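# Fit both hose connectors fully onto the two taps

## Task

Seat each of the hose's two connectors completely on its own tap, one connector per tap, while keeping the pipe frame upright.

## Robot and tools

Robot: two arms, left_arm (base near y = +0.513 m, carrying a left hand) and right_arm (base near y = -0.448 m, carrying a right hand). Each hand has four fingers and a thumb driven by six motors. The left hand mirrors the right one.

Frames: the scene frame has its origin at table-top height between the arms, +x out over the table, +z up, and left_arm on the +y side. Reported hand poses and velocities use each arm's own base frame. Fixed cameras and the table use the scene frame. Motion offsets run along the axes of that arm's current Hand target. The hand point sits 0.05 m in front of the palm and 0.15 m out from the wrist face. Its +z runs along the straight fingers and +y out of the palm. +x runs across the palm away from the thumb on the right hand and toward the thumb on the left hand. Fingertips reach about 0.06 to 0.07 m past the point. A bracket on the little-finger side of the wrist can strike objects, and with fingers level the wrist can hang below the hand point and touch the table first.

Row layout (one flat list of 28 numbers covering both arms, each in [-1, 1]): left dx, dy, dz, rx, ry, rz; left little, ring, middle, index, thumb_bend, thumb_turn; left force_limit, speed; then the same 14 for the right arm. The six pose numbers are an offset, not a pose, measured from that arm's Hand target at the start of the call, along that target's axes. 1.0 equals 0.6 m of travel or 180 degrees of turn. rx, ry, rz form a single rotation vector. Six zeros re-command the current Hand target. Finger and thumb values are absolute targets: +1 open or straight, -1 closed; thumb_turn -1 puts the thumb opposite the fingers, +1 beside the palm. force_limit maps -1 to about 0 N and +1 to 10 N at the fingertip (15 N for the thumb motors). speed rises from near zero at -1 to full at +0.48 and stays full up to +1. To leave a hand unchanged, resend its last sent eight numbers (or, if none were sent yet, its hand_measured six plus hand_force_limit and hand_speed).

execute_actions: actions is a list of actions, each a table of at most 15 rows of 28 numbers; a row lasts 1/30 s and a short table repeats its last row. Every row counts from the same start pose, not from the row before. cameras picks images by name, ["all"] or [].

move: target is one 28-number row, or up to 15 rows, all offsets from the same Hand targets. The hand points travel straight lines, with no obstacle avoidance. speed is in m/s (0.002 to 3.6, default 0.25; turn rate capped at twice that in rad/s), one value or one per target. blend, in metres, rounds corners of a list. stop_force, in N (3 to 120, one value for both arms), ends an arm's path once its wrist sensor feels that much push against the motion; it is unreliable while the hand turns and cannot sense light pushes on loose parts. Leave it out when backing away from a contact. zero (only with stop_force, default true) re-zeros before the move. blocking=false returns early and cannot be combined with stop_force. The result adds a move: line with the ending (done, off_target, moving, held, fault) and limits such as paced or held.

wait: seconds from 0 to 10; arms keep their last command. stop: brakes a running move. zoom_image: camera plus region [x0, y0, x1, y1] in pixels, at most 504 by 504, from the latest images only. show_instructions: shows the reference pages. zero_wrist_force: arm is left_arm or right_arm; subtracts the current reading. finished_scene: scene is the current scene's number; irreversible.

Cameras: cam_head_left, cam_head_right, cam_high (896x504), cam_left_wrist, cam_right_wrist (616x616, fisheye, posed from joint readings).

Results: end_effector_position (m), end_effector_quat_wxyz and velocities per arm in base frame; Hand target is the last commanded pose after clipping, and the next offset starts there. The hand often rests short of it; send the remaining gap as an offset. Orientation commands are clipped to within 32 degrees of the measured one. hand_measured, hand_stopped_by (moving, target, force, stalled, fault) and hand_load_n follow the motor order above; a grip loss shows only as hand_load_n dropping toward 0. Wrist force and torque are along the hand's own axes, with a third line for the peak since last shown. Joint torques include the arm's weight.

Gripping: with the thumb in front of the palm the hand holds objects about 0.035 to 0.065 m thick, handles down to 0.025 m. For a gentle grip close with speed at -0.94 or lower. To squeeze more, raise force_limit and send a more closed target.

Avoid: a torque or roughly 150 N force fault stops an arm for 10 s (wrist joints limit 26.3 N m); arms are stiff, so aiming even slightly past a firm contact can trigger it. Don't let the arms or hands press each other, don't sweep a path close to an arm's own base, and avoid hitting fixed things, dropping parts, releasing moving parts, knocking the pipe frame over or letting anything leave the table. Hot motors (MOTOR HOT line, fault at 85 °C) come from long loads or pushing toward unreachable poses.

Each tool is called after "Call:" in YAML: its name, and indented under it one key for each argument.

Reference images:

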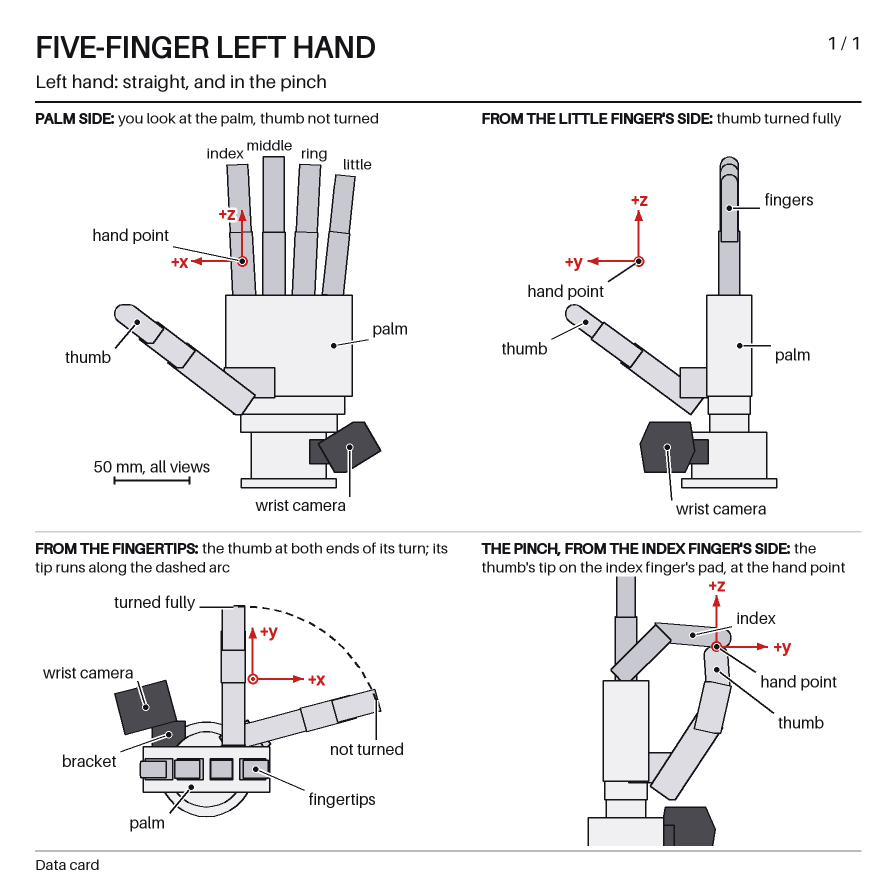

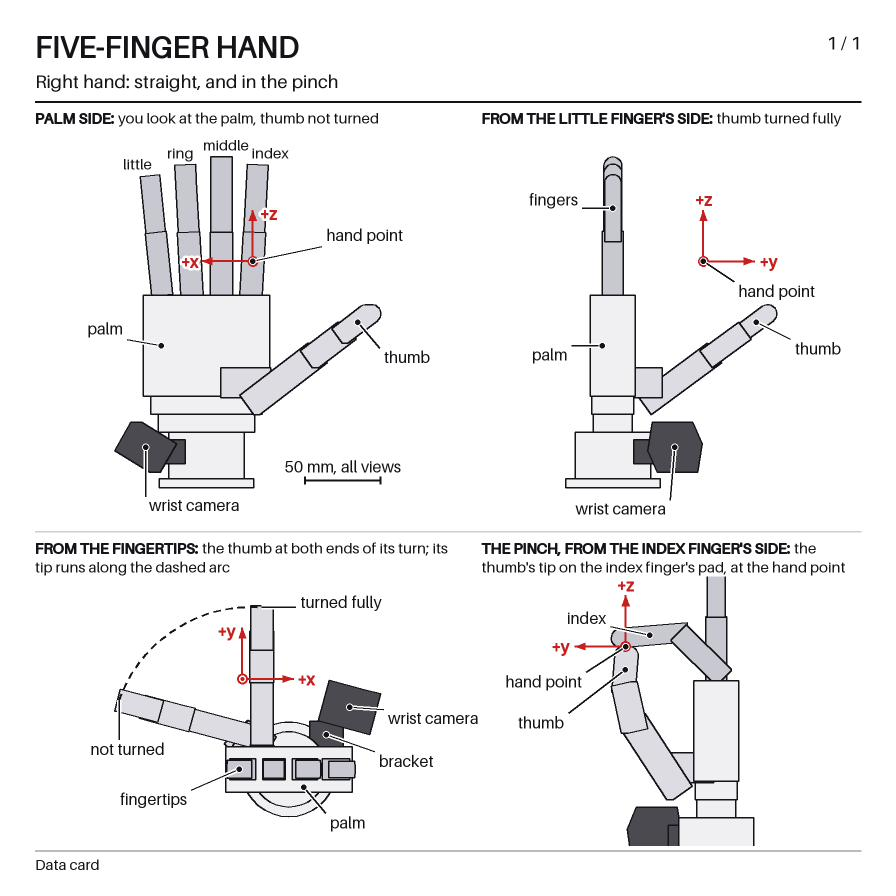

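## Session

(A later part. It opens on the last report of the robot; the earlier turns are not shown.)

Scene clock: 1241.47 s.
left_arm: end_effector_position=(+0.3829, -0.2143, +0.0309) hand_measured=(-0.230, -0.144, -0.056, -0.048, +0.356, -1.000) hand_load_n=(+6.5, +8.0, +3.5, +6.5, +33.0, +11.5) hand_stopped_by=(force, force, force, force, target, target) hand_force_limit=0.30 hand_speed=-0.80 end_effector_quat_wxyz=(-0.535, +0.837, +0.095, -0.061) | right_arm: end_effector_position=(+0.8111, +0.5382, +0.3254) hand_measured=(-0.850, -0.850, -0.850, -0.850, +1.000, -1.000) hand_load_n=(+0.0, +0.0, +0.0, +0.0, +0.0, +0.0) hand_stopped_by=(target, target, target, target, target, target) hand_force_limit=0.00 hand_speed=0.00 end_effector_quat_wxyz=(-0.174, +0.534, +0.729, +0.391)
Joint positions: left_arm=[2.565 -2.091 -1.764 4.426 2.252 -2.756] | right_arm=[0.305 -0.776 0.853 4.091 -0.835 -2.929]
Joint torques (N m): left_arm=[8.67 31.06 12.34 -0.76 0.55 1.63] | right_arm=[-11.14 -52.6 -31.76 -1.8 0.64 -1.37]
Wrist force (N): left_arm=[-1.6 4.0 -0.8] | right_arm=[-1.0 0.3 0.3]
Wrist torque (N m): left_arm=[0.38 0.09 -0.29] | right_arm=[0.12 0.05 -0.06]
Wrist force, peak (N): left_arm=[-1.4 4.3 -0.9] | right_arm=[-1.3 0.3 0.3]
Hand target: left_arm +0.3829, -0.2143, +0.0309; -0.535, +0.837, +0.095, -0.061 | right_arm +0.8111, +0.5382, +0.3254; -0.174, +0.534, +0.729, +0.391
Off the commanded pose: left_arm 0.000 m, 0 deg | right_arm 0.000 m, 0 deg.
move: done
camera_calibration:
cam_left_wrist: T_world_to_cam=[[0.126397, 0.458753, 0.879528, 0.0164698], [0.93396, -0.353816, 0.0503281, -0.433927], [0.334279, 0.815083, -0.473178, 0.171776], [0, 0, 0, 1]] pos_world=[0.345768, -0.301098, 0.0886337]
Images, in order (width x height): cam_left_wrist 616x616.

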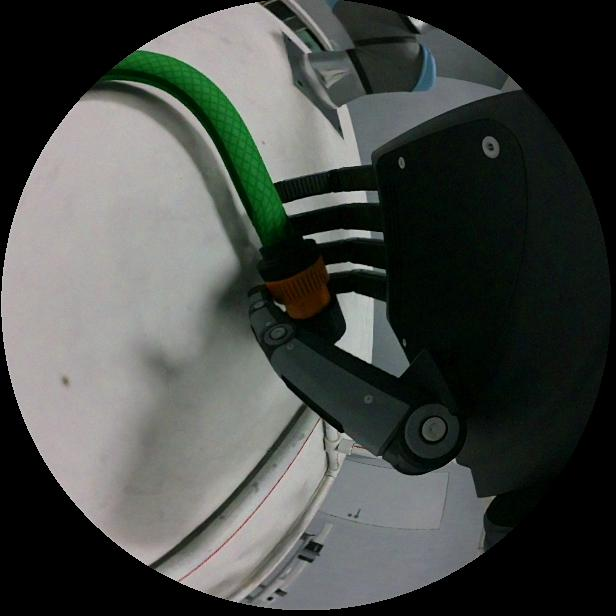

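Call:
move:
  target: [0,0,0,0,0,0,-0.16,-0.06,0.03,0.04,0.35,-1,0.3,-0.8,0,0,0,0,0,0,-0.85,-0.85,-0.85,-0.85,1,-1,0,0]
  speed: 0.06

Call:
move:
  target: [0,0,0,0,0,0,-0.16,-0.06,0.03,0.04,0.2,-1,0.3,-0.8,0,0,0,0,0,0,-0.85,-0.85,-0.85,-0.85,1,-1,0,0]
  speed: 0.06
  cameras: ["cam_left_wrist"]

Call:
zoom_image:
  camera: "cam_left_wrist"
  region: [190, 200, 370, 380]

Scene clock: 1251.77 s.
left_arm: end_effector_position=(+0.3829, -0.2143, +0.0309) hand_measured=(-0.160, -0.060, +0.030, +0.040, +0.350, -1.000) hand_load_n=(+0.5, +0.5, +0.0, +0.0, +1.0, +0.5) hand_stopped_by=(target, target, target, target, target, target) hand_force_limit=0.30 hand_speed=-0.80 end_effector_quat_wxyz=(-0.535, +0.837, +0.095, -0.061) | right_arm: end_effector_position=(+0.8111, +0.5382, +0.3254) hand_measured=(-0.850, -0.850, -0.850, -0.850, +1.000, -1.000) hand_load_n=(+0.0, +0.0, +0.0, +0.0, +0.0, +0.0) hand_stopped_by=(target, target, target, target, target, target) hand_force_limit=0.00 hand_speed=0.00 end_effector_quat_wxyz=(-0.174, +0.534, +0.729, +0.391)
Joint positions: left_arm=[2.565 -2.091 -1.764 4.426 2.252 -2.756] | right_arm=[0.305 -0.776 0.853 4.091 -0.835 -2.929]
Joint torques (N m): left_arm=[8.6 32.11 16.79 -0.62 0.33 0.8] | right_arm=[-11.88 -52.99 -31.4 -1.72 0.57 -1.28]
Wrist force (N): left_arm=[-1.4 4.1 -1.0] | right_arm=[-1.0 0.4 0.5]
Wrist torque (N m): left_arm=[0.39 0.05 -0.29] | right_arm=[0.13 0.04 -0.05]
Wrist force, peak (N): left_arm=[-1.4 4.3 -0.9] | right_arm=[-1.2 0.5 0.5]
Hand target: left_arm +0.3829, -0.2143, +0.0309; -0.535, +0.837, +0.095, -0.061 | right_arm +0.8111, +0.5382, +0.3254; -0.174, +0.534, +0.729, +0.391
Off the commanded pose: left_arm 0.000 m, 0 deg | right_arm 0.000 m, 0 deg.
move: done

Scene clock: 1252.27 s.
left_arm: end_effector_position=(+0.3829, -0.2143, +0.0309) hand_measured=(-0.160, -0.060, +0.030, +0.040, +0.310, -1.000) hand_load_n=(+2.5, +1.5, +0.0, +3.5, +11.0, +2.0) hand_stopped_by=(target, target, target, target, force, target) hand_force_limit=0.30 hand_speed=-0.80 end_effector_quat_wxyz=(-0.535, +0.837, +0.095, -0.061) | right_arm: end_effector_position=(+0.8111, +0.5382, +0.3254) hand_measured=(-0.850, -0.850, -0.850, -0.850, +1.000, -1.000) hand_load_n=(+0.0, +0.0, +0.0, +0.0, +0.0, +0.0) hand_stopped_by=(target, target, target, target, target, target) hand_force_limit=0.00 hand_speed=0.00 end_effector_quat_wxyz=(-0.174, +0.534, +0.729, +0.391)
Joint positions: left_arm=[2.565 -2.091 -1.764 4.426 2.252 -2.756] | right_arm=[0.305 -0.776 0.853 4.091 -0.835 -2.929]
Joint torques (N m): left_arm=[8.68 32.68 17.81 -0.65 0.3 0.69] | right_arm=[-11.85 -52.51 -31.46 -1.59 0.5 -1.32]
Wrist force (N): left_arm=[-1.5 4.1 -0.9] | right_arm=[-0.9 0.3 0.4]
Wrist torque (N m): left_arm=[0.41 0.08 -0.29] | right_arm=[0.12 0.03 -0.05]
Wrist force, peak (N): left_arm=[-1.4 4.2 -0.8] | right_arm=[-1.2 0.5 0.4]
Hand target: left_arm +0.3829, -0.2143, +0.0309; -0.535, +0.837, +0.095, -0.061 | right_arm +0.8111, +0.5382, +0.3254; -0.174, +0.534, +0.729, +0.391
Off the commanded pose: left_arm 0.000 m, 0 deg | right_arm 0.000 m, 0 deg.
move: done
camera_calibration:
cam_left_wrist: T_world_to_cam=[[0.126385, 0.458758, 0.879527, 0.0164755], [0.933962, -0.35381, 0.0503394, -0.433927], [0.334279, 0.815083, -0.473178, 0.171776], [0, 0, 0, 1]] pos_world=[0.345768, -0.301098, 0.0886336]
Images, in order (width x height): cam_left_wrist 616x616.

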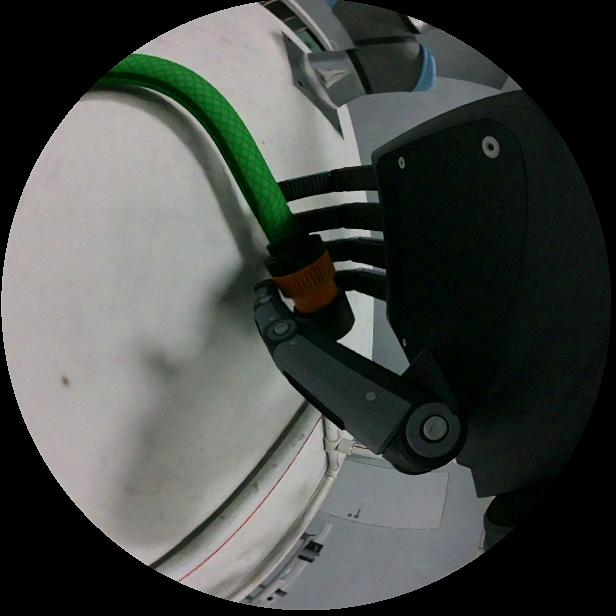

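Scaled by 2.800 from the camera's 616x616 image, which has a finer 880x880 frame.

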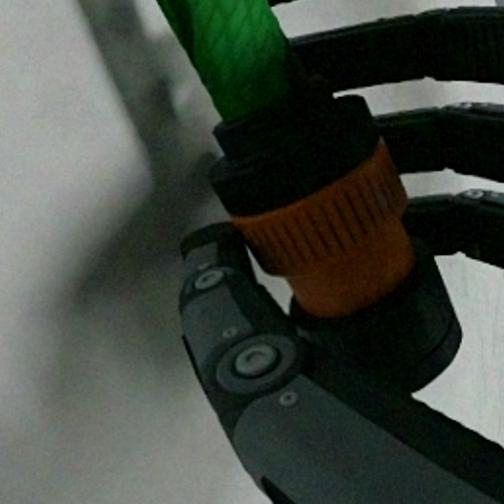

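Call:
move:
  target: [0,0,0,0,0,0,-0.1,0.02,0.12,0.13,0.2,-1,0.3,-0.8,0,0,0,0,0,0,-0.85,-0.85,-0.85,-0.85,1,-1,0,0]
  speed: 0.06

Call:
move:
  target: [0,0,0,0,0,0,-0.1,0.02,0.12,0.13,0.05,-1,0.3,-0.8,0,0,0,0,0,0,-0.85,-0.85,-0.85,-0.85,1,-1,0,0]
  speed: 0.06
  cameras: ["cam_left_wrist"]

Call:
zoom_image:
  camera: "cam_left_wrist"
  region: [190, 200, 370, 380]

Scene clock: 1257.03 s.
left_arm: end_effector_position=(+0.3829, -0.2143, +0.0309) hand_measured=(-0.100, +0.020, +0.120, +0.130, +0.308, -1.000) hand_load_n=(+0.0, +0.0, +0.0, +0.0, +1.0, +0.5) hand_stopped_by=(target, target, target, target, force, target) hand_force_limit=0.30 hand_speed=-0.80 end_effector_quat_wxyz=(-0.535, +0.837, +0.095, -0.061) | right_arm: end_effector_position=(+0.8111, +0.5382, +0.3254) hand_measured=(-0.850, -0.850, -0.850, -0.850, +1.000, -1.000) hand_load_n=(+0.0, +0.0, +0.0, +0.0, +0.0, +0.0) hand_stopped_by=(target, target, target, target, target, target) hand_force_limit=0.00 hand_speed=0.00 end_effector_quat_wxyz=(-0.174, +0.534, +0.729, +0.391)
Joint positions: left_arm=[2.565 -2.091 -1.764 4.426 2.252 -2.756] | right_arm=[0.305 -0.776 0.853 4.091 -0.835 -2.929]
Joint torques (N m): left_arm=[8.41 33.92 21.67 -0.68 0.33 -0.17] | right_arm=[-11.69 -52 -31.31 -1.67 0.43 -1.27]
Wrist force (N): left_arm=[-1.6 4.2 -1.0] | right_arm=[-0.9 0.5 0.4]
Wrist torque (N m): left_arm=[0.40 0.07 -0.31] | right_arm=[0.15 0.02 -0.04]
Wrist force, peak (N): left_arm=[-1.5 4.4 -1.1] | right_arm=[-1.1 0.7 0.5]
Hand target: left_arm +0.3829, -0.2143, +0.0309; -0.535, +0.837, +0.095, -0.061 | right_arm +0.8111, +0.5382, +0.3254; -0.174, +0.534, +0.729, +0.391
Off the commanded pose: left_arm 0.000 m, 0 deg | right_arm 0.000 m, 0 deg.
move: done

Scene clock: 1257.53 s.
left_arm: end_effector_position=(+0.3829, -0.2143, +0.0309) hand_measured=(-0.100, +0.020, +0.120, +0.130, +0.266, -1.000) hand_load_n=(+2.0, +0.5, +0.0, +4.0, +10.0, +0.5) hand_stopped_by=(target, target, target, target, force, target) hand_force_limit=0.30 hand_speed=-0.80 end_effector_quat_wxyz=(-0.535, +0.837, +0.095, -0.061) | right_arm: end_effector_position=(+0.8111, +0.5382, +0.3254) hand_measured=(-0.850, -0.850, -0.850, -0.850, +1.000, -1.000) hand_load_n=(+0.0, +0.0, +0.0, +0.0, +0.0, +0.0) hand_stopped_by=(target, target, target, target, target, target) hand_force_limit=0.00 hand_speed=0.00 end_effector_quat_wxyz=(-0.174, +0.534, +0.729, +0.391)
Joint positions: left_arm=[2.565 -2.091 -1.764 4.426 2.252 -2.756] | right_arm=[0.305 -0.776 0.853 4.091 -0.835 -2.929]
Joint torques (N m): left_arm=[9.08 33.89 22.27 -0.6 0.34 -0.25] | right_arm=[-11.72 -52.78 -31.45 -1.63 0.47 -1.39]
Wrist force (N): left_arm=[-1.5 4.0 -0.9] | right_arm=[-0.9 0.4 0.3]
Wrist torque (N m): left_arm=[0.36 0.06 -0.31] | right_arm=[0.13 0.03 -0.05]
Wrist force, peak (N): left_arm=[-1.5 4.5 -0.9] | right_arm=[-1.2 0.6 0.5]
Hand target: left_arm +0.3829, -0.2143, +0.0309; -0.535, +0.837, +0.095, -0.061 | right_arm +0.8111, +0.5382, +0.3254; -0.174, +0.534, +0.729, +0.391
Off the commanded pose: left_arm 0.000 m, 0 deg | right_arm 0.000 m, 0 deg.
move: done
camera_calibration:
cam_left_wrist: T_world_to_cam=[[0.126385, 0.458758, 0.879527, 0.0164755], [0.933962, -0.35381, 0.0503394, -0.433927], [0.334279, 0.815083, -0.473178, 0.171776], [0, 0, 0, 1]] pos_world=[0.345768, -0.301098, 0.0886336]
Images, in order (width x height): cam_left_wrist 616x616.

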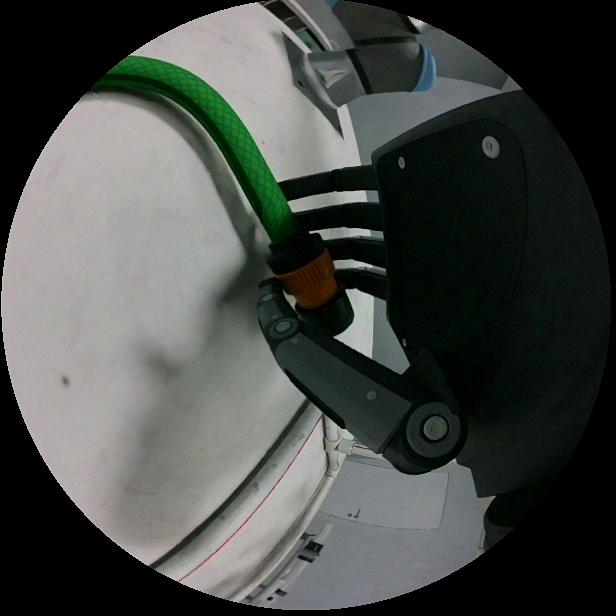

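Scaled by 2.800 from the camera's 616x616 image, which has a finer 880x880 frame.

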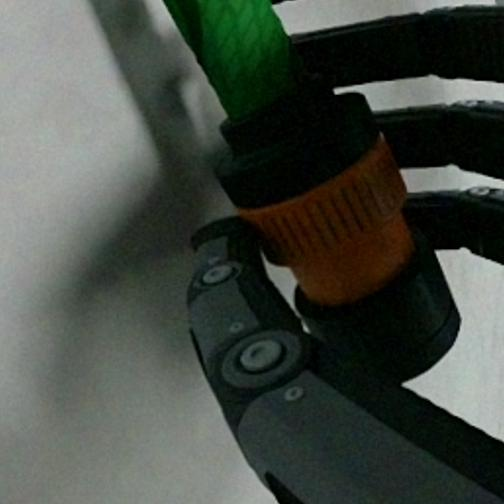

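Call:
move:
  target: [0,0,0,0,0,0,0.0,0.12,0.22,0.24,0.05,-1,0.3,-0.8,0,0,0,0,0,0,-0.85,-0.85,-0.85,-0.85,1,-1,0,0]
  speed: 0.06

Call:
move:
  target: [0,0,0,0,0,0,0.0,0.12,0.22,0.24,-0.1,-1,0.3,-0.8,0,0,0,0,0,0,-0.85,-0.85,-0.85,-0.85,1,-1,0,0]
  speed: 0.06
  cameras: ["cam_left_wrist"]

Call:
zoom_image:
  camera: "cam_left_wrist"
  region: [190, 200, 370, 380]

Scene clock: 1263.50 s.
left_arm: end_effector_position=(+0.3829, -0.2143, +0.0309) hand_measured=(+0.000, +0.120, +0.220, +0.240, +0.266, -1.000) hand_load_n=(+0.0, +0.0, +0.0, +0.0, +0.0, +0.0) hand_stopped_by=(target, target, target, target, force, target) hand_force_limit=0.30 hand_speed=-0.80 end_effector_quat_wxyz=(-0.535, +0.837, +0.095, -0.061) | right_arm: end_effector_position=(+0.8111, +0.5382, +0.3254) hand_measured=(-0.850, -0.850, -0.850, -0.850, +1.000, -1.000) hand_load_n=(+0.0, +0.0, +0.0, +0.0, +0.0, +0.0) hand_stopped_by=(target, target, target, target, target, target) hand_force_limit=0.00 hand_speed=0.00 end_effector_quat_wxyz=(-0.174, +0.534, +0.729, +0.391)
Joint positions: left_arm=[2.565 -2.091 -1.764 4.426 2.252 -2.756] | right_arm=[0.305 -0.776 0.853 4.091 -0.835 -2.929]
Joint torques (N m): left_arm=[7.83 35.41 22.78 -0.78 0.33 -1.1] | right_arm=[-11.69 -53.85 -30.67 -1.88 0.41 -1.24]
Wrist force (N): left_arm=[-1.4 3.7 -1.1] | right_arm=[-1.1 0.3 0.4]
Wrist torque (N m): left_arm=[0.38 0.05 -0.28] | right_arm=[0.11 0.05 -0.06]
Wrist force, peak (N): left_arm=[-1.7 4.4 -0.9] | right_arm=[-1.2 0.5 0.5]
Hand target: left_arm +0.3829, -0.2143, +0.0309; -0.535, +0.837, +0.095, -0.061 | right_arm +0.8111, +0.5382, +0.3254; -0.174, +0.534, +0.729, +0.391
Off the commanded pose: left_arm 0.000 m, 0 deg | right_arm 0.000 m, 0 deg.
move: done

Scene clock: 1265.03 s.
left_arm: end_effector_position=(+0.3829, -0.2143, +0.0309) hand_measured=(+0.000, +0.120, +0.220, +0.240, -0.100, -1.000) hand_load_n=(+0.0, +0.0, +0.0, +0.0, +0.0, +0.0) hand_stopped_by=(target, target, target, target, target, target) hand_force_limit=0.30 hand_speed=-0.80 end_effector_quat_wxyz=(-0.535, +0.837, +0.095, -0.061) | right_arm: end_effector_position=(+0.8111, +0.5382, +0.3254) hand_measured=(-0.850, -0.850, -0.850, -0.850, +1.000, -1.000) hand_load_n=(+0.0, +0.0, +0.0, +0.0, +0.0, +0.0) hand_stopped_by=(target, target, target, target, target, target) hand_force_limit=0.00 hand_speed=0.00 end_effector_quat_wxyz=(-0.174, +0.534, +0.729, +0.391)
Joint positions: left_arm=[2.565 -2.091 -1.764 4.426 2.252 -2.756] | right_arm=[0.305 -0.776 0.853 4.091 -0.835 -2.929]
Joint torques (N m): left_arm=[7.57 36.56 22.55 -0.78 0.34 -1.41] | right_arm=[-12.35 -53.56 -30.95 -1.76 0.52 -1.41]
Wrist force (N): left_arm=[-1.4 3.5 -1.3] | right_arm=[-1.0 0.3 0.4]
Wrist torque (N m): left_arm=[0.37 0.04 -0.28] | right_arm=[0.12 0.04 -0.05]
Wrist force, peak (N): left_arm=[-1.3 4.1 -1.4] | right_arm=[-1.2 0.5 0.4]
Hand target: left_arm +0.3829, -0.2143, +0.0309; -0.535, +0.837, +0.095, -0.061 | right_arm +0.8111, +0.5382, +0.3254; -0.174, +0.534, +0.729, +0.391
Off the commanded pose: left_arm 0.000 m, 0 deg | right_arm 0.000 m, 0 deg.
move: done
camera_calibration:
cam_left_wrist: T_world_to_cam=[[0.126385, 0.458758, 0.879527, 0.0163875], [0.933962, -0.35381, 0.0503394, -0.433932], [0.334279, 0.815083, -0.473178, 0.171823], [0, 0, 0, 1]] pos_world=[0.345768, -0.301098, 0.0887336]
Images, in order (width x height): cam_left_wrist 616x616.

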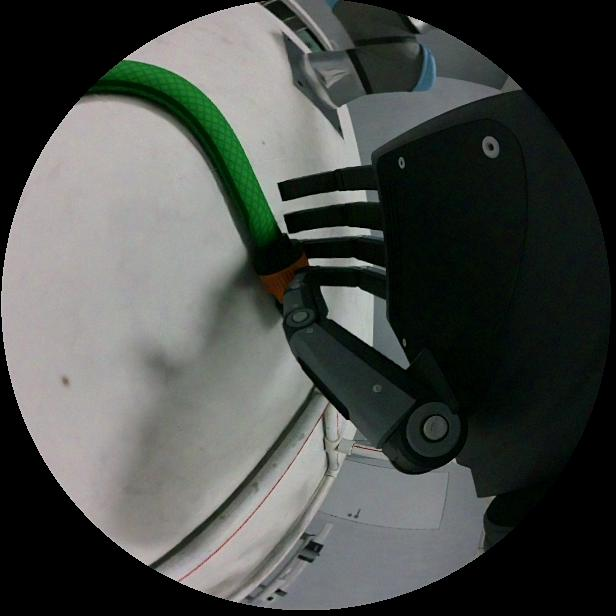

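Scaled by 2.800 from the camera's 616x616 image, which has a finer 880x880 frame.

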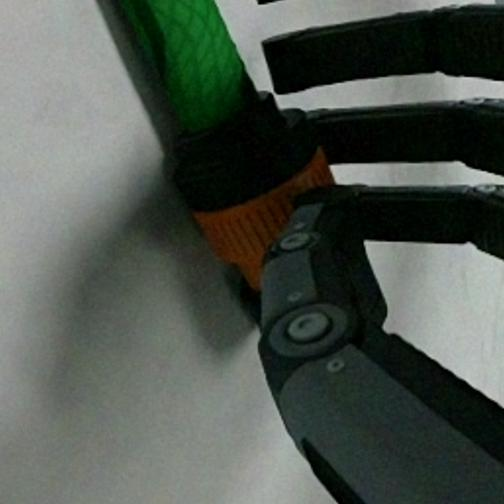

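Call:
move:
  target: [0,-0.0544,-0.0254,0,0,0,0.0,0.12,0.22,0.24,-0.1,-1,0.3,-0.8,0,0,0,0,0,0,-0.85,-0.85,-0.85,-0.85,1,-1,0,0]
  speed: 0.06

Call:
move:
  target: [0,0,0,0,0,0,0.45,0.45,0.45,0.45,0.35,-1,0.3,-0.3,0,0,0,0,0,0,-0.85,-0.85,-0.85,-0.85,1,-1,0,0]
  speed: 0.06
  cameras: ["cam_left_wrist","cam_head_left"]

Call:
zoom_image:
  camera: "cam_left_wrist"
  region: [190, 200, 370, 380]

Scene clock: 1279.90 s.
left_arm: end_effector_position=(+0.3830, -0.2144, +0.0669) hand_measured=(+0.000, +0.120, +0.220, +0.240, -0.100, -1.000) hand_load_n=(+0.0, -0.5, +0.0, +0.0, +0.0, +0.0) hand_stopped_by=(target, target, target, target, target, target) hand_force_limit=0.30 hand_speed=-0.80 end_effector_quat_wxyz=(-0.535, +0.837, +0.095, -0.061) | right_arm: end_effector_position=(+0.8111, +0.5382, +0.3254) hand_measured=(-0.850, -0.850, -0.850, -0.850, +1.000, -1.000) hand_load_n=(+0.0, +0.0, +0.0, +0.0, +0.0, +0.0) hand_stopped_by=(target, target, target, target, target, target) hand_force_limit=0.00 hand_speed=0.00 end_effector_quat_wxyz=(-0.174, +0.534, +0.729, +0.391)
Joint positions: left_arm=[2.565 -2.038 -1.735 4.344 2.252 -2.756] | right_arm=[0.305 -0.776 0.853 4.091 -0.835 -2.929]
Joint torques (N m): left_arm=[-10.39 49.3 26.22 -2.05 -0.36 -1.59] | right_arm=[-11.2 -52.78 -30.68 -1.94 0.51 -1.25]
Wrist force (N): left_arm=[-1.6 4.0 -1.1] | right_arm=[-1.0 0.4 0.5]
Wrist torque (N m): left_arm=[0.43 0.09 -0.32] | right_arm=[0.13 0.05 -0.06]
Wrist force, peak (N): left_arm=[-1.6 4.0 -1.1] | right_arm=[-1.2 0.3 0.6]
Hand target: left_arm +0.3830, -0.2145, +0.0669; -0.535, +0.837, +0.095, -0.061 | right_arm +0.8111, +0.5382, +0.3254; -0.174, +0.534, +0.729, +0.391
Off the commanded pose: left_arm 0.000 m, 0 deg | right_arm 0.000 m, 0 deg.
move: done

Scene clock: 1280.63 s.
left_arm: end_effector_position=(+0.3830, -0.2145, +0.0669) hand_measured=(+0.450, +0.450, +0.450, +0.450, +0.350, -1.000) hand_load_n=(+0.0, +0.0, +0.0, +0.0, +0.0, +0.0) hand_stopped_by=(target, target, target, target, target, target) hand_force_limit=0.30 hand_speed=-0.30 end_effector_quat_wxyz=(-0.535, +0.837, +0.095, -0.061) | right_arm: end_effector_position=(+0.8111, +0.5382, +0.3254) hand_measured=(-0.850, -0.850, -0.850, -0.850, +1.000, -1.000) hand_load_n=(+0.0, +0.0, +0.5, +0.5, +0.0, +0.0) hand_stopped_by=(target, target, target, target, target, target) hand_force_limit=0.00 hand_speed=0.00 end_effector_quat_wxyz=(-0.174, +0.534, +0.729, +0.391)
Joint positions: left_arm=[2.565 -2.038 -1.735 4.344 2.252 -2.756] | right_arm=[0.305 -0.776 0.853 4.091 -0.835 -2.929]
Joint torques (N m): left_arm=[-10.64 50.07 24.44 -0.91 -0.31 -2.37] | right_arm=[-11.1 -53.87 -31.17 -1.86 0.45 -1.24]
Wrist force (N): left_arm=[-1.5 3.8 -0.8] | right_arm=[-0.9 0.4 0.2]
Wrist torque (N m): left_arm=[0.38 0.08 -0.31] | right_arm=[0.14 0.02 -0.04]
Wrist force, peak (N): left_arm=[-1.6 4.1 -1.1] | right_arm=[-1.2 0.5 0.4]
Hand target: left_arm +0.3830, -0.2145, +0.0669; -0.535, +0.837, +0.095, -0.061 | right_arm +0.8111, +0.5382, +0.3254; -0.174, +0.534, +0.729, +0.391
Off the commanded pose: left_arm 0.000 m, 0 deg | right_arm 0.000 m, 0 deg.
move: done
camera_calibration:
cam_left_wrist: T_world_to_cam=[[0.126385, 0.458758, 0.879527, -0.0151837], [0.933962, -0.35381, 0.0503394, -0.435815], [0.334279, 0.815083, -0.473178, 0.189021], [0, 0, 0, 1]] pos_world=[0.345768, -0.301298, 0.124734]
Images, in order (width x height): cam_head_left 896x504, cam_left_wrist 616x616.

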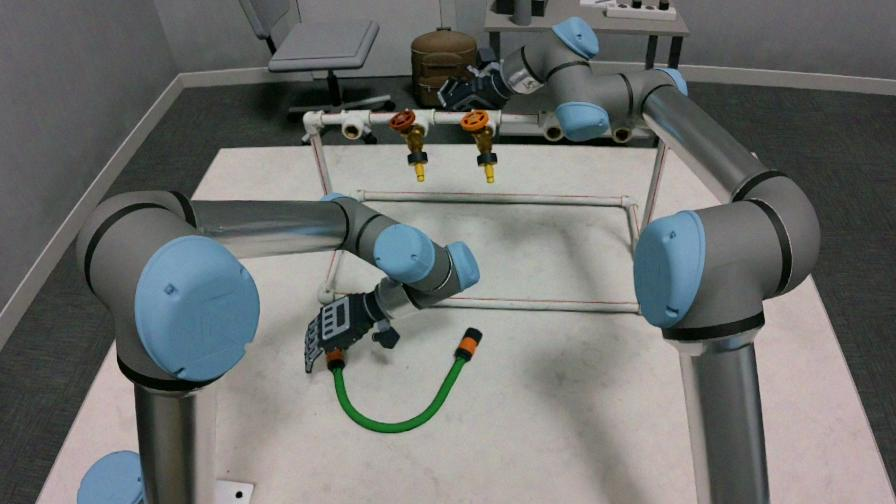

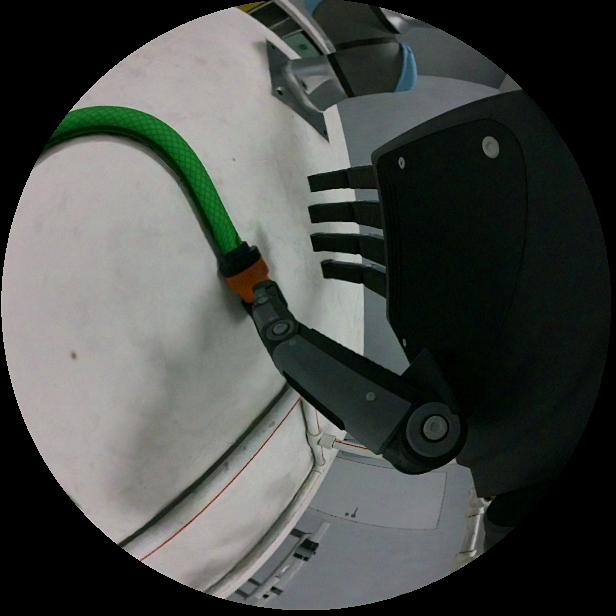

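Scaled by 2.800 from the camera's 616x616 image, which has a finer 880x880 frame.

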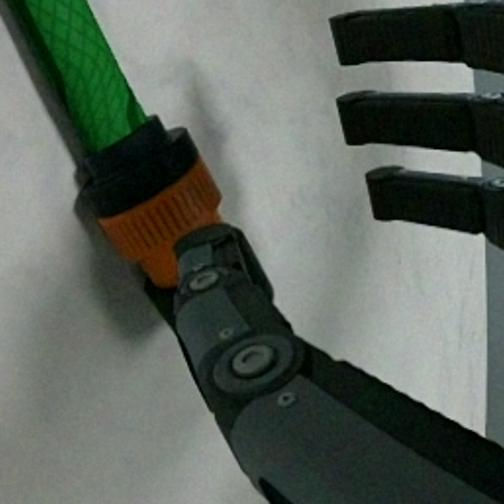

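Call:
move:
  target: [0.0057,-0.0007,0.0017,0,-0.0352,-0.0164,0.45,0.45,0.45,0.45,0.35,-1,0.3,-0.3,0,0,0,0,0,0,-0.85,-0.85,-0.85,-0.85,1,-1,0,0]
  speed: 0.06
  cameras: ["cam_left_wrist"]

Call:
zoom_image:
  camera: "cam_left_wrist"
  region: [190, 200, 370, 380]

Scene clock: 1289.90 s.
left_arm: end_effector_position=(+0.3861, -0.2126, +0.0669) hand_measured=(+0.450, +0.450, +0.450, +0.450, +0.350, -1.000) hand_load_n=(+0.0, +0.0, +0.0, +0.0, +0.5, +0.0) hand_stopped_by=(target, target, target, target, target, target) hand_force_limit=0.30 hand_speed=-0.30 end_effector_quat_wxyz=(-0.530, +0.830, +0.146, -0.094) | right_arm: end_effector_position=(+0.8111, +0.5382, +0.3254) hand_measured=(-0.850, -0.850, -0.850, -0.850, +1.000, -1.000) hand_load_n=(+0.0, +0.0, +0.0, +0.0, +0.0, +0.0) hand_stopped_by=(target, target, target, target, target, target) hand_force_limit=0.00 hand_speed=0.00 end_effector_quat_wxyz=(-0.174, +0.534, +0.729, +0.391)
Joint positions: left_arm=[2.599 -2.073 -1.673 4.282 2.177 -2.815] | right_arm=[0.305 -0.776 0.853 4.091 -0.835 -2.929]
Joint torques (N m): left_arm=[9.28 29.53 24.84 -2.01 -0.95 -2.75] | right_arm=[-10.9 -53.52 -31.26 -1.95 0.29 -1.17]
Wrist force (N): left_arm=[-1.4 3.6 -1.0] | right_arm=[-1.0 0.3 0.5]
Wrist torque (N m): left_arm=[0.37 0.05 -0.26] | right_arm=[0.11 0.03 -0.05]
Wrist force, peak (N): left_arm=[-1.5 4.0 -1.1] | right_arm=[-1.1 0.6 0.5]
Hand target: left_arm +0.3861, -0.2126, +0.0669; -0.530, +0.830, +0.146, -0.094 | right_arm +0.8111, +0.5382, +0.3254; -0.174, +0.534, +0.729, +0.391
Off the commanded pose: left_arm 0.000 m, 0 deg | right_arm 0.000 m, 0 deg.
move: done
camera_calibration:
cam_left_wrist: T_world_to_cam=[[0.0695413, 0.470567, 0.87962, 0.00810073], [0.969981, -0.237866, 0.0505655, -0.427284], [0.233026, 0.849698, -0.472982, 0.232891], [0, 0, 0, 1]] pos_world=[0.359624, -0.303336, 0.124634]
Images, in order (width x height): cam_left_wrist 616x616.

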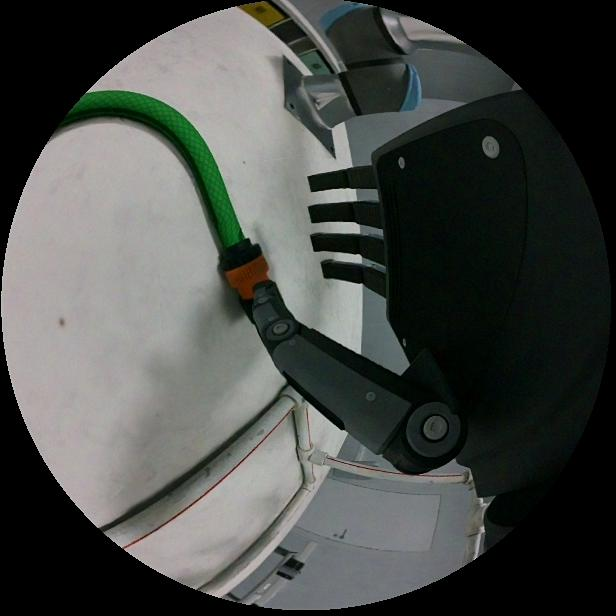

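Scaled by 2.800 from the camera's 616x616 image, which has a finer 880x880 frame.

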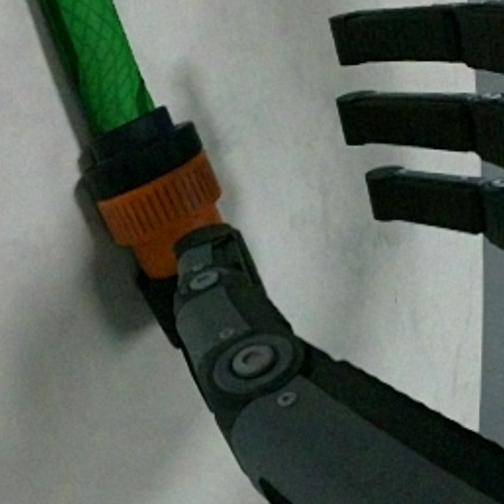

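Call:
move:
  target: [0,0.0693,0.0323,0,0,0,0.45,0.45,0.45,0.45,0.35,-1,0.2,-0.3,0,0,0,0,0,0,-0.85,-0.85,-0.85,-0.85,1,-1,0,0]
  speed: 0.03
  stop_force: 4

Call:
move:
  target: [0,0,0,0,0,0,-0.3,-0.3,-0.3,-0.3,0.35,-1,-0.1,-0.8,0,0,0,0,0,0,-0.85,-0.85,-0.85,-0.85,1,-1,0,0]
  speed: 0.02
  cameras: ["cam_left_wrist"]

Call:
zoom_image:
  camera: "cam_left_wrist"
  region: [190, 200, 370, 380]

Scene clock: 1296.57 s.
left_arm: end_effector_position=(+0.3860, -0.2125, +0.0210) hand_measured=(+0.450, +0.450, +0.450, +0.450, +0.350, -1.000) hand_load_n=(+0.0, +0.0, +0.0, +0.0, +0.0, +0.0) hand_stopped_by=(target, target, target, target, target, target) hand_force_limit=0.20 hand_speed=-0.30 end_effector_quat_wxyz=(-0.530, +0.830, +0.146, -0.094) | right_arm: end_effector_position=(+0.8111, +0.5382, +0.3254) hand_measured=(-0.850, -0.850, -0.850, -0.850, +1.000, -1.000) hand_load_n=(+0.0, +0.0, +0.0, +0.0, +0.0, +0.0) hand_stopped_by=(target, target, target, target, target, target) hand_force_limit=0.00 hand_speed=0.00 end_effector_quat_wxyz=(-0.174, +0.534, +0.729, +0.391)
Joint positions: left_arm=[2.599 -2.139 -1.709 4.383 2.177 -2.815] | right_arm=[0.305 -0.776 0.853 4.091 -0.835 -2.929]
Joint torques (N m): left_arm=[9.77 31.06 6.86 2.15 1.42 2.08] | right_arm=[-11.4 -53.05 -31.48 -1.87 0.24 -1.2]
Wrist force (N): left_arm=[-1.4 3.6 -1.2] | right_arm=[-0.9 0.4 0.4]
Wrist torque (N m): left_arm=[0.37 0.04 -0.26] | right_arm=[0.14 0.02 -0.04]
Wrist force, peak (N): left_arm=[-1.4 4.0 -1.2] | right_arm=[-1.2 0.5 0.4]
Hand target: left_arm +0.3860, -0.2125, +0.0210; -0.530, +0.830, +0.146, -0.094 | right_arm +0.8111, +0.5382, +0.3254; -0.174, +0.534, +0.729, +0.391
Off the commanded pose: left_arm 0.000 m, 0 deg | right_arm 0.000 m, 0 deg.
move: done

Scene clock: 1297.77 s.
left_arm: end_effector_position=(+0.3860, -0.2125, +0.0210) hand_measured=(-0.066, +0.010, +0.084, +0.066, +0.354, -1.000) hand_load_n=(+3.5, +4.5, +0.5, +8.0, +16.5, +3.5) hand_stopped_by=(force, force, force, force, target, target) hand_force_limit=-0.10 hand_speed=-0.80 end_effector_quat_wxyz=(-0.530, +0.830, +0.146, -0.094) | right_arm: end_effector_position=(+0.8111, +0.5382, +0.3254) hand_measured=(-0.850, -0.850, -0.850, -0.850, +1.000, -1.000) hand_load_n=(+0.0, +0.0, +0.0, +0.0, +0.0, +0.0) hand_stopped_by=(target, target, target, target, target, target) hand_force_limit=0.00 hand_speed=0.00 end_effector_quat_wxyz=(-0.174, +0.534, +0.729, +0.391)
Joint positions: left_arm=[2.599 -2.139 -1.709 4.384 2.177 -2.815] | right_arm=[0.305 -0.776 0.853 4.091 -0.835 -2.929]
Joint torques (N m): left_arm=[7.04 31.48 8.91 0.44 0.31 2.18] | right_arm=[-11.24 -53.74 -30.65 -2.04 0.24 -1.39]
Wrist force (N): left_arm=[-1.4 3.7 -1.4] | right_arm=[-1.1 0.5 0.4]
Wrist torque (N m): left_arm=[0.42 0.06 -0.27] | right_arm=[0.14 0.06 -0.05]
Wrist force, peak (N): left_arm=[-1.6 3.9 -1.3] | right_arm=[-1.2 0.4 0.6]
Hand target: left_arm +0.3860, -0.2125, +0.0210; -0.530, +0.830, +0.146, -0.094 | right_arm +0.8111, +0.5382, +0.3254; -0.174, +0.534, +0.729, +0.391
Off the commanded pose: left_arm 0.000 m, 0 deg | right_arm 0.000 m, 0 deg.
move: done
camera_calibration:
cam_left_wrist: T_world_to_cam=[[0.0693706, 0.470506, 0.879666, 0.0484205], [0.970063, -0.237533, 0.0505498, -0.424842], [0.232734, 0.849825, -0.472898, 0.21115], [0, 0, 0, 1]] pos_world=[0.359622, -0.303137, 0.0787343]
Images, in order (width x height): cam_left_wrist 616x616.

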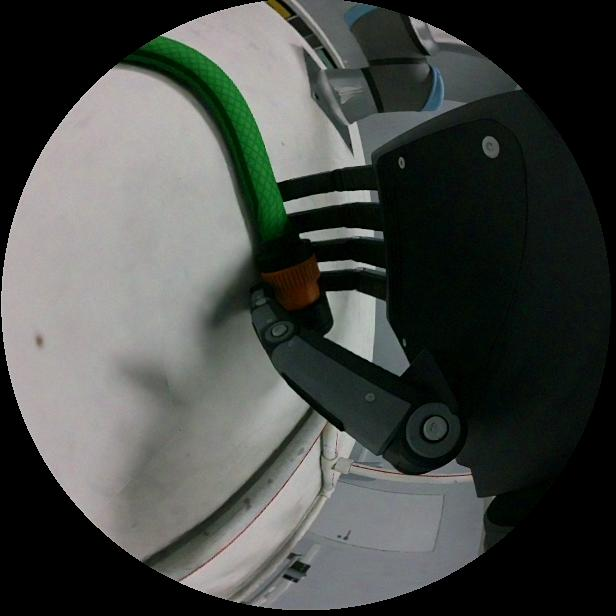

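Scaled by 2.800 from the camera's 616x616 image, which has a finer 880x880 frame.

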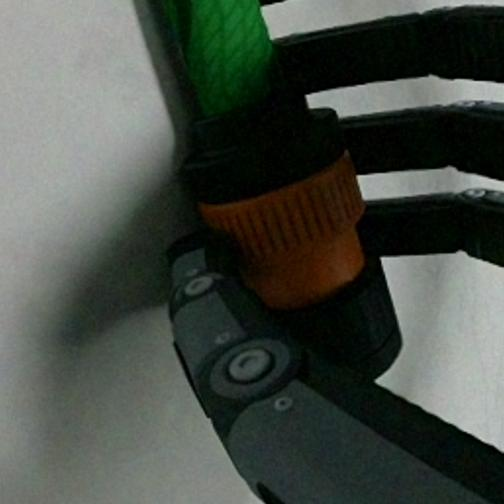

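Call:
move:
  target: [0,-0.0151,-0.007,0,0,0,-0.3,-0.3,-0.3,-0.3,0.35,-1,-0.1,-0.8,0,0,0,0,0,0,-0.85,-0.85,-0.85,-0.85,1,-1,0,0]
  speed: 0.03

Call:
move:
  target: [0,0,0,0,0,0,-0.04,0.03,0.1,0.09,0.35,-1,0.2,-0.8,0,0,0,0,0,0,-0.85,-0.85,-0.85,-0.85,1,-1,0,0]
  speed: 0.03

Call:
move:
  target: [0,0,0,0,0,0,-0.04,0.03,0.1,0.09,0.2,-1,0.2,-0.8,0,0,0,0,0,0,-0.85,-0.85,-0.85,-0.85,1,-1,0,0]
  speed: 0.03
  cameras: ["cam_left_wrist"]

Call:
zoom_image:
  camera: "cam_left_wrist"
  region: [190, 200, 370, 380]

Scene clock: 1305.10 s.
left_arm: end_effector_position=(+0.3860, -0.2125, +0.0309) hand_measured=(-0.066, +0.010, +0.084, +0.066, +0.354, -1.000) hand_load_n=(+3.5, +4.5, +0.0, +7.5, +16.5, +3.5) hand_stopped_by=(force, force, force, force, target, target) hand_force_limit=-0.10 hand_speed=-0.80 end_effector_quat_wxyz=(-0.530, +0.830, +0.146, -0.094) | right_arm: end_effector_position=(+0.8111, +0.5382, +0.3254) hand_measured=(-0.850, -0.850, -0.850, -0.850, +1.000, -1.000) hand_load_n=(+0.0, +0.0, +0.0, +0.0, +0.0, +0.0) hand_stopped_by=(target, target, target, target, target, target) hand_force_limit=0.00 hand_speed=0.00 end_effector_quat_wxyz=(-0.174, +0.534, +0.729, +0.391)
Joint positions: left_arm=[2.599 -2.124 -1.702 4.362 2.177 -2.815] | right_arm=[0.305 -0.776 0.853 4.091 -0.835 -2.929]
Joint torques (N m): left_arm=[-6.54 53.03 24.91 -2.01 -0.73 1.93] | right_arm=[-11.34 -53.82 -30.86 -1.99 0.06 -1.1]
Wrist force (N): left_arm=[-1.6 4.3 -0.9] | right_arm=[-0.9 0.4 0.5]
Wrist torque (N m): left_arm=[0.41 0.11 -0.31] | right_arm=[0.12 0.02 -0.04]
Wrist force, peak (N): left_arm=[-1.5 4.4 -0.7] | right_arm=[-1.2 0.5 0.4]
Hand target: left_arm +0.3860, -0.2125, +0.0310; -0.530, +0.830, +0.146, -0.094 | right_arm +0.8111, +0.5382, +0.3254; -0.174, +0.534, +0.729, +0.391
Off the commanded pose: left_arm 0.000 m, 0 deg | right_arm 0.000 m, 0 deg.
move: done

Scene clock: 1305.60 s.
left_arm: end_effector_position=(+0.3860, -0.2125, +0.0310) hand_measured=(-0.040, +0.030, +0.100, +0.090, +0.352, -1.000) hand_load_n=(+0.0, +3.0, +0.5, +0.5, +3.5, +1.5) hand_stopped_by=(target, target, target, target, target, target) hand_force_limit=0.20 hand_speed=-0.80 end_effector_quat_wxyz=(-0.530, +0.830, +0.146, -0.094) | right_arm: end_effector_position=(+0.8111, +0.5382, +0.3254) hand_measured=(-0.850, -0.850, -0.850, -0.850, +1.000, -1.000) hand_load_n=(+0.0, +0.0, +0.0, +0.0, +0.0, +0.0) hand_stopped_by=(target, target, target, target, target, target) hand_force_limit=0.00 hand_speed=0.00 end_effector_quat_wxyz=(-0.174, +0.534, +0.729, +0.391)
Joint positions: left_arm=[2.599 -2.124 -1.702 4.362 2.177 -2.815] | right_arm=[0.305 -0.776 0.853 4.091 -0.835 -2.929]
Joint torques (N m): left_arm=[-9.07 53.27 25.18 -2.13 -0.74 1.17] | right_arm=[-11.36 -53.43 -30.42 -1.98 0.13 -1.15]
Wrist force (N): left_arm=[-1.3 4.2 -0.7] | right_arm=[-1.0 0.4 0.4]
Wrist torque (N m): left_arm=[0.38 0.06 -0.29] | right_arm=[0.14 0.04 -0.05]
Wrist force, peak (N): left_arm=[-1.5 4.4 -0.7] | right_arm=[-1.1 0.5 0.4]
Hand target: left_arm +0.3860, -0.2125, +0.0310; -0.530, +0.830, +0.146, -0.094 | right_arm +0.8111, +0.5382, +0.3254; -0.174, +0.534, +0.729, +0.391
Off the commanded pose: left_arm 0.000 m, 0 deg | right_arm 0.000 m, 0 deg.
move: done

Scene clock: 1306.10 s.
left_arm: end_effector_position=(+0.3860, -0.2125, +0.0310) hand_measured=(-0.040, +0.030, +0.100, +0.090, +0.336, -1.000) hand_load_n=(+0.5, +4.5, +2.0, +2.5, +8.5, +2.0) hand_stopped_by=(target, target, target, target, force, target) hand_force_limit=0.20 hand_speed=-0.80 end_effector_quat_wxyz=(-0.530, +0.830, +0.146, -0.094) | right_arm: end_effector_position=(+0.8111, +0.5382, +0.3254) hand_measured=(-0.850, -0.850, -0.850, -0.850, +1.000, -1.000) hand_load_n=(+0.0, +0.0, +0.0, +0.0, +0.0, +0.0) hand_stopped_by=(target, target, target, target, target, target) hand_force_limit=0.00 hand_speed=0.00 end_effector_quat_wxyz=(-0.174, +0.534, +0.729, +0.391)
Joint positions: left_arm=[2.599 -2.124 -1.702 4.362 2.177 -2.815] | right_arm=[0.305 -0.776 0.853 4.091 -0.835 -2.929]
Joint torques (N m): left_arm=[-9.07 52.97 24.61 -1.99 -0.69 0.35] | right_arm=[-11.91 -53.82 -31.23 -1.91 0.01 -1.14]
Wrist force (N): left_arm=[-1.4 4.4 -1.0] | right_arm=[-1.0 0.3 0.4]
Wrist torque (N m): left_arm=[0.42 0.06 -0.31] | right_arm=[0.12 0.04 -0.05]
Wrist force, peak (N): left_arm=[-1.8 4.3 -0.8] | right_arm=[-1.2 0.6 0.3]
Hand target: left_arm +0.3860, -0.2125, +0.0310; -0.530, +0.830, +0.146, -0.094 | right_arm +0.8111, +0.5382, +0.3254; -0.174, +0.534, +0.729, +0.391
Off the commanded pose: left_arm 0.000 m, 0 deg | right_arm 0.000 m, 0 deg.
move: done
camera_calibration:
cam_left_wrist: T_world_to_cam=[[0.0693916, 0.470581, 0.879624, 0.03969], [0.970064, -0.237529, 0.0505469, -0.42537], [0.232723, 0.849785, -0.472976, 0.215963], [0, 0, 0, 1]] pos_world=[0.359622, -0.303237, 0.0887339]
Images, in order (width x height): cam_left_wrist 616x616.

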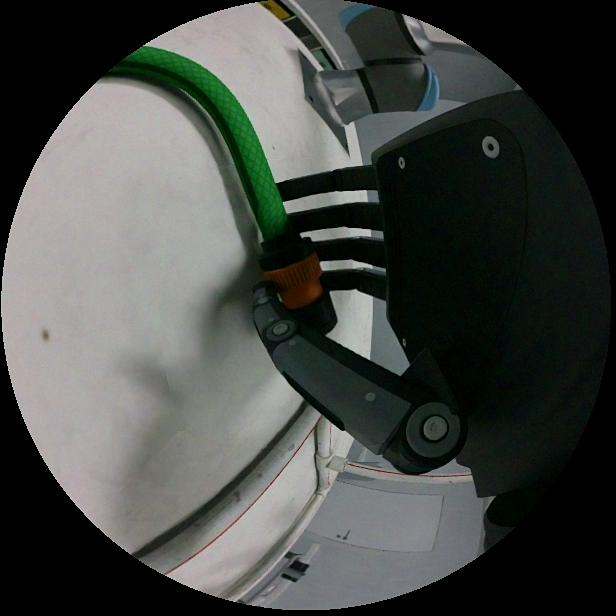

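Scaled by 2.800 from the camera's 616x616 image, which has a finer 880x880 frame.

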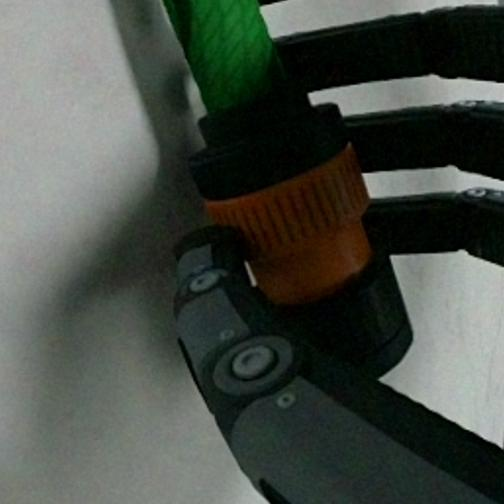

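Call:
move:
  target:
    - [0,0,0,0,0,0,-0.01,0.06,0.12,0.12,0.2,-1,0.2,-0.8,0,0,0,0,0,0,-0.85,-0.85,-0.85,-0.85,1,-1,0,0]
    - [0,0,0,0,0,0,-0.01,0.06,0.12,0.12,0.19,-1,0.2,-0.8,0,0,0,0,0,0,-0.85,-0.85,-0.85,-0.85,1,-1,0,0]
    - [0,0,0,0,0,0,0.01,0.08,0.14,0.14,0.19,-1,0.2,-0.8,0,0,0,0,0,0,-0.85,-0.85,-0.85,-0.85,1,-1,0,0]
    - [0,0,0,0,0,0,0.01,0.08,0.14,0.14,0.18,-1,0.2,-0.8,0,0,0,0,0,0,-0.85,-0.85,-0.85,-0.85,1,-1,0,0]
  speed: 0.03
  cameras: ["cam_left_wrist"]

Call:
zoom_image:
  camera: "cam_left_wrist"
  region: [190, 200, 370, 380]

Scene clock: 1314.43 s.
left_arm: end_effector_position=(+0.3860, -0.2125, +0.0310) hand_measured=(+0.010, +0.080, +0.140, +0.140, +0.270, -1.000) hand_load_n=(+0.0, +0.0, +4.5, +2.5, +9.5, +1.0) hand_stopped_by=(target, target, target, target, force, target) hand_force_limit=0.20 hand_speed=-0.80 end_effector_quat_wxyz=(-0.530, +0.830, +0.146, -0.094) | right_arm: end_effector_position=(+0.8111, +0.5382, +0.3254) hand_measured=(-0.850, -0.850, -0.850, -0.850, +1.000, -1.000) hand_load_n=(+0.0, +0.0, +0.0, +0.5, +0.0, +0.5) hand_stopped_by=(target, target, target, target, target, target) hand_force_limit=0.00 hand_speed=0.00 end_effector_quat_wxyz=(-0.174, +0.534, +0.729, +0.391)
Joint positions: left_arm=[2.599 -2.124 -1.702 4.362 2.177 -2.815] | right_arm=[0.305 -0.776 0.853 4.091 -0.835 -2.929]
Joint torques (N m): left_arm=[-8.96 51.95 23.78 -1.48 -0.69 -2.41] | right_arm=[-11.89 -53.34 -30.22 -1.97 -0.08 -1.11]
Wrist force (N): left_arm=[-1.4 4.1 -1.0] | right_arm=[-1.0 0.5 0.3]
Wrist torque (N m): left_arm=[0.38 0.04 -0.28] | right_arm=[0.15 0.05 -0.05]
Wrist force, peak (N): left_arm=[-1.4 4.7 -1.1] | right_arm=[-1.1 0.6 0.5]
Hand target: left_arm +0.3860, -0.2125, +0.0310; -0.530, +0.830, +0.146, -0.094 | right_arm +0.8111, +0.5382, +0.3254; -0.174, +0.534, +0.729, +0.391
Off the commanded pose: left_arm 0.000 m, 0 deg | right_arm 0.000 m, 0 deg.
move: done
camera_calibration:
cam_left_wrist: T_world_to_cam=[[0.0693706, 0.470506, 0.879666, 0.0396709], [0.970063, -0.237533, 0.0505498, -0.425371], [0.232734, 0.849825, -0.472898, 0.215964], [0, 0, 0, 1]] pos_world=[0.359622, -0.303237, 0.0887343]
Images, in order (width x height): cam_left_wrist 616x616.

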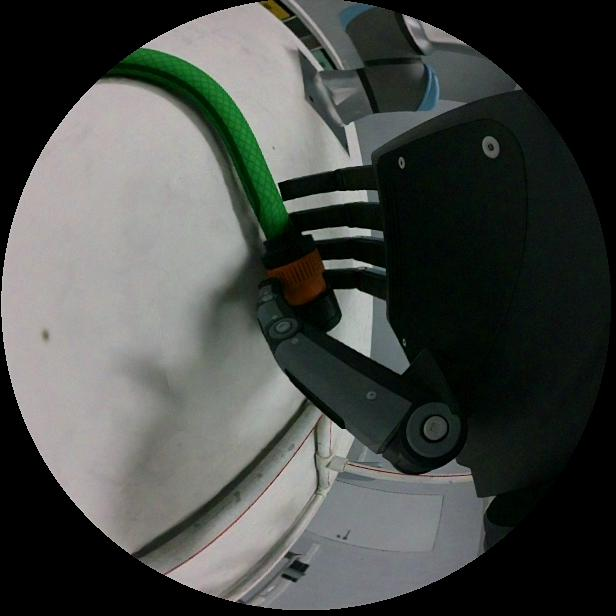

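Scaled by 2.800 from the camera's 616x616 image, which has a finer 880x880 frame.

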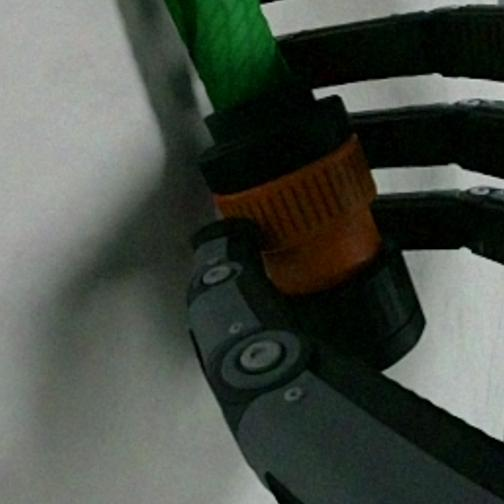

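Call:
move:
  target:
    - [0,0,0,0,0,0,-0.25,-0.25,-0.25,-0.25,0.18,-1,0.0,-0.8,0,0,0,0,0,0,-0.85,-0.85,-0.85,-0.85,1,-1,0,0]
    - [0,0,0,0,0,0,-0.25,-0.25,-0.25,-0.25,0.1,-1,0.6,-0.8,0,0,0,0,0,0,-0.85,-0.85,-0.85,-0.85,1,-1,0,0]
  speed: 0.03
  cameras: ["cam_left_wrist"]

Call:
zoom_image:
  camera: "cam_left_wrist"
  region: [190, 200, 370, 380]

Scene clock: 1318.83 s.
left_arm: end_effector_position=(+0.3860, -0.2125, +0.0310) hand_measured=(-0.078, +0.046, +0.124, +0.108, +0.272, -1.000) hand_load_n=(+8.5, +3.5, -0.5, +12.0, +25.0, +5.0) hand_stopped_by=(force, force, force, force, force, target) hand_force_limit=0.60 hand_speed=-0.80 end_effector_quat_wxyz=(-0.530, +0.830, +0.146, -0.094) | right_arm: end_effector_position=(+0.8111, +0.5382, +0.3254) hand_measured=(-0.850, -0.850, -0.850, -0.850, +1.000, -1.000) hand_load_n=(+0.0, +0.0, +0.0, +0.0, +0.0, +0.0) hand_stopped_by=(target, target, target, target, target, target) hand_force_limit=0.00 hand_speed=0.00 end_effector_quat_wxyz=(-0.174, +0.534, +0.729, +0.391)
Joint positions: left_arm=[2.599 -2.124 -1.702 4.362 2.177 -2.815] | right_arm=[0.305 -0.776 0.853 4.091 -0.835 -2.929]
Joint torques (N m): left_arm=[-9.17 49.46 24.22 -1.27 -0.78 -2.39] | right_arm=[-11.87 -53.48 -30.69 -2.08 0 -0.97]
Wrist force (N): left_arm=[-1.5 4.0 -0.7] | right_arm=[-1.1 0.4 0.4]
Wrist torque (N m): left_arm=[0.39 0.08 -0.25] | right_arm=[0.12 0.05 -0.06]
Wrist force, peak (N): left_arm=[-1.6 4.5 -1.0] | right_arm=[-1.2 0.5 0.4]
Hand target: left_arm +0.3860, -0.2125, +0.0310; -0.530, +0.830, +0.146, -0.094 | right_arm +0.8111, +0.5382, +0.3254; -0.174, +0.534, +0.729, +0.391
Off the commanded pose: left_arm 0.000 m, 0 deg | right_arm 0.000 m, 0 deg.
move: done
camera_calibration:
cam_left_wrist: T_world_to_cam=[[0.0693706, 0.470506, 0.879666, 0.0396709], [0.970063, -0.237533, 0.0505498, -0.425371], [0.232734, 0.849825, -0.472898, 0.215964], [0, 0, 0, 1]] pos_world=[0.359622, -0.303237, 0.0887343]
Images, in order (width x height): cam_left_wrist 616x616.

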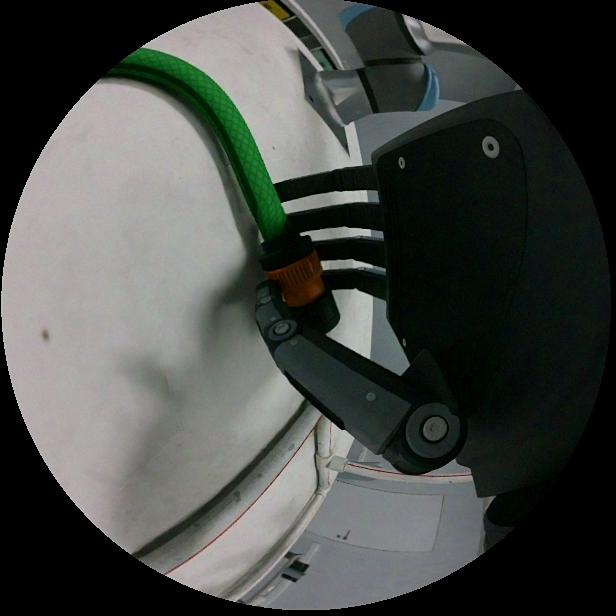

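Scaled by 2.800 from the camera's 616x616 image, which has a finer 880x880 frame.

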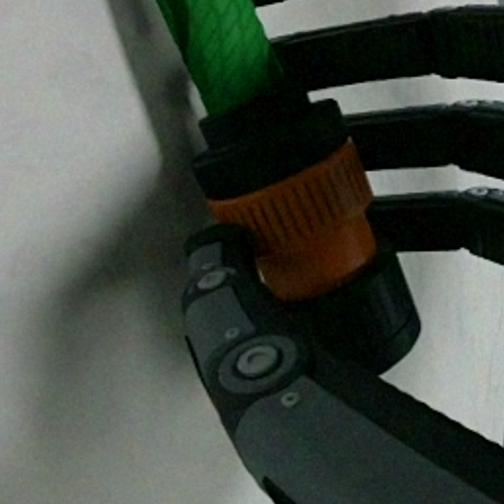

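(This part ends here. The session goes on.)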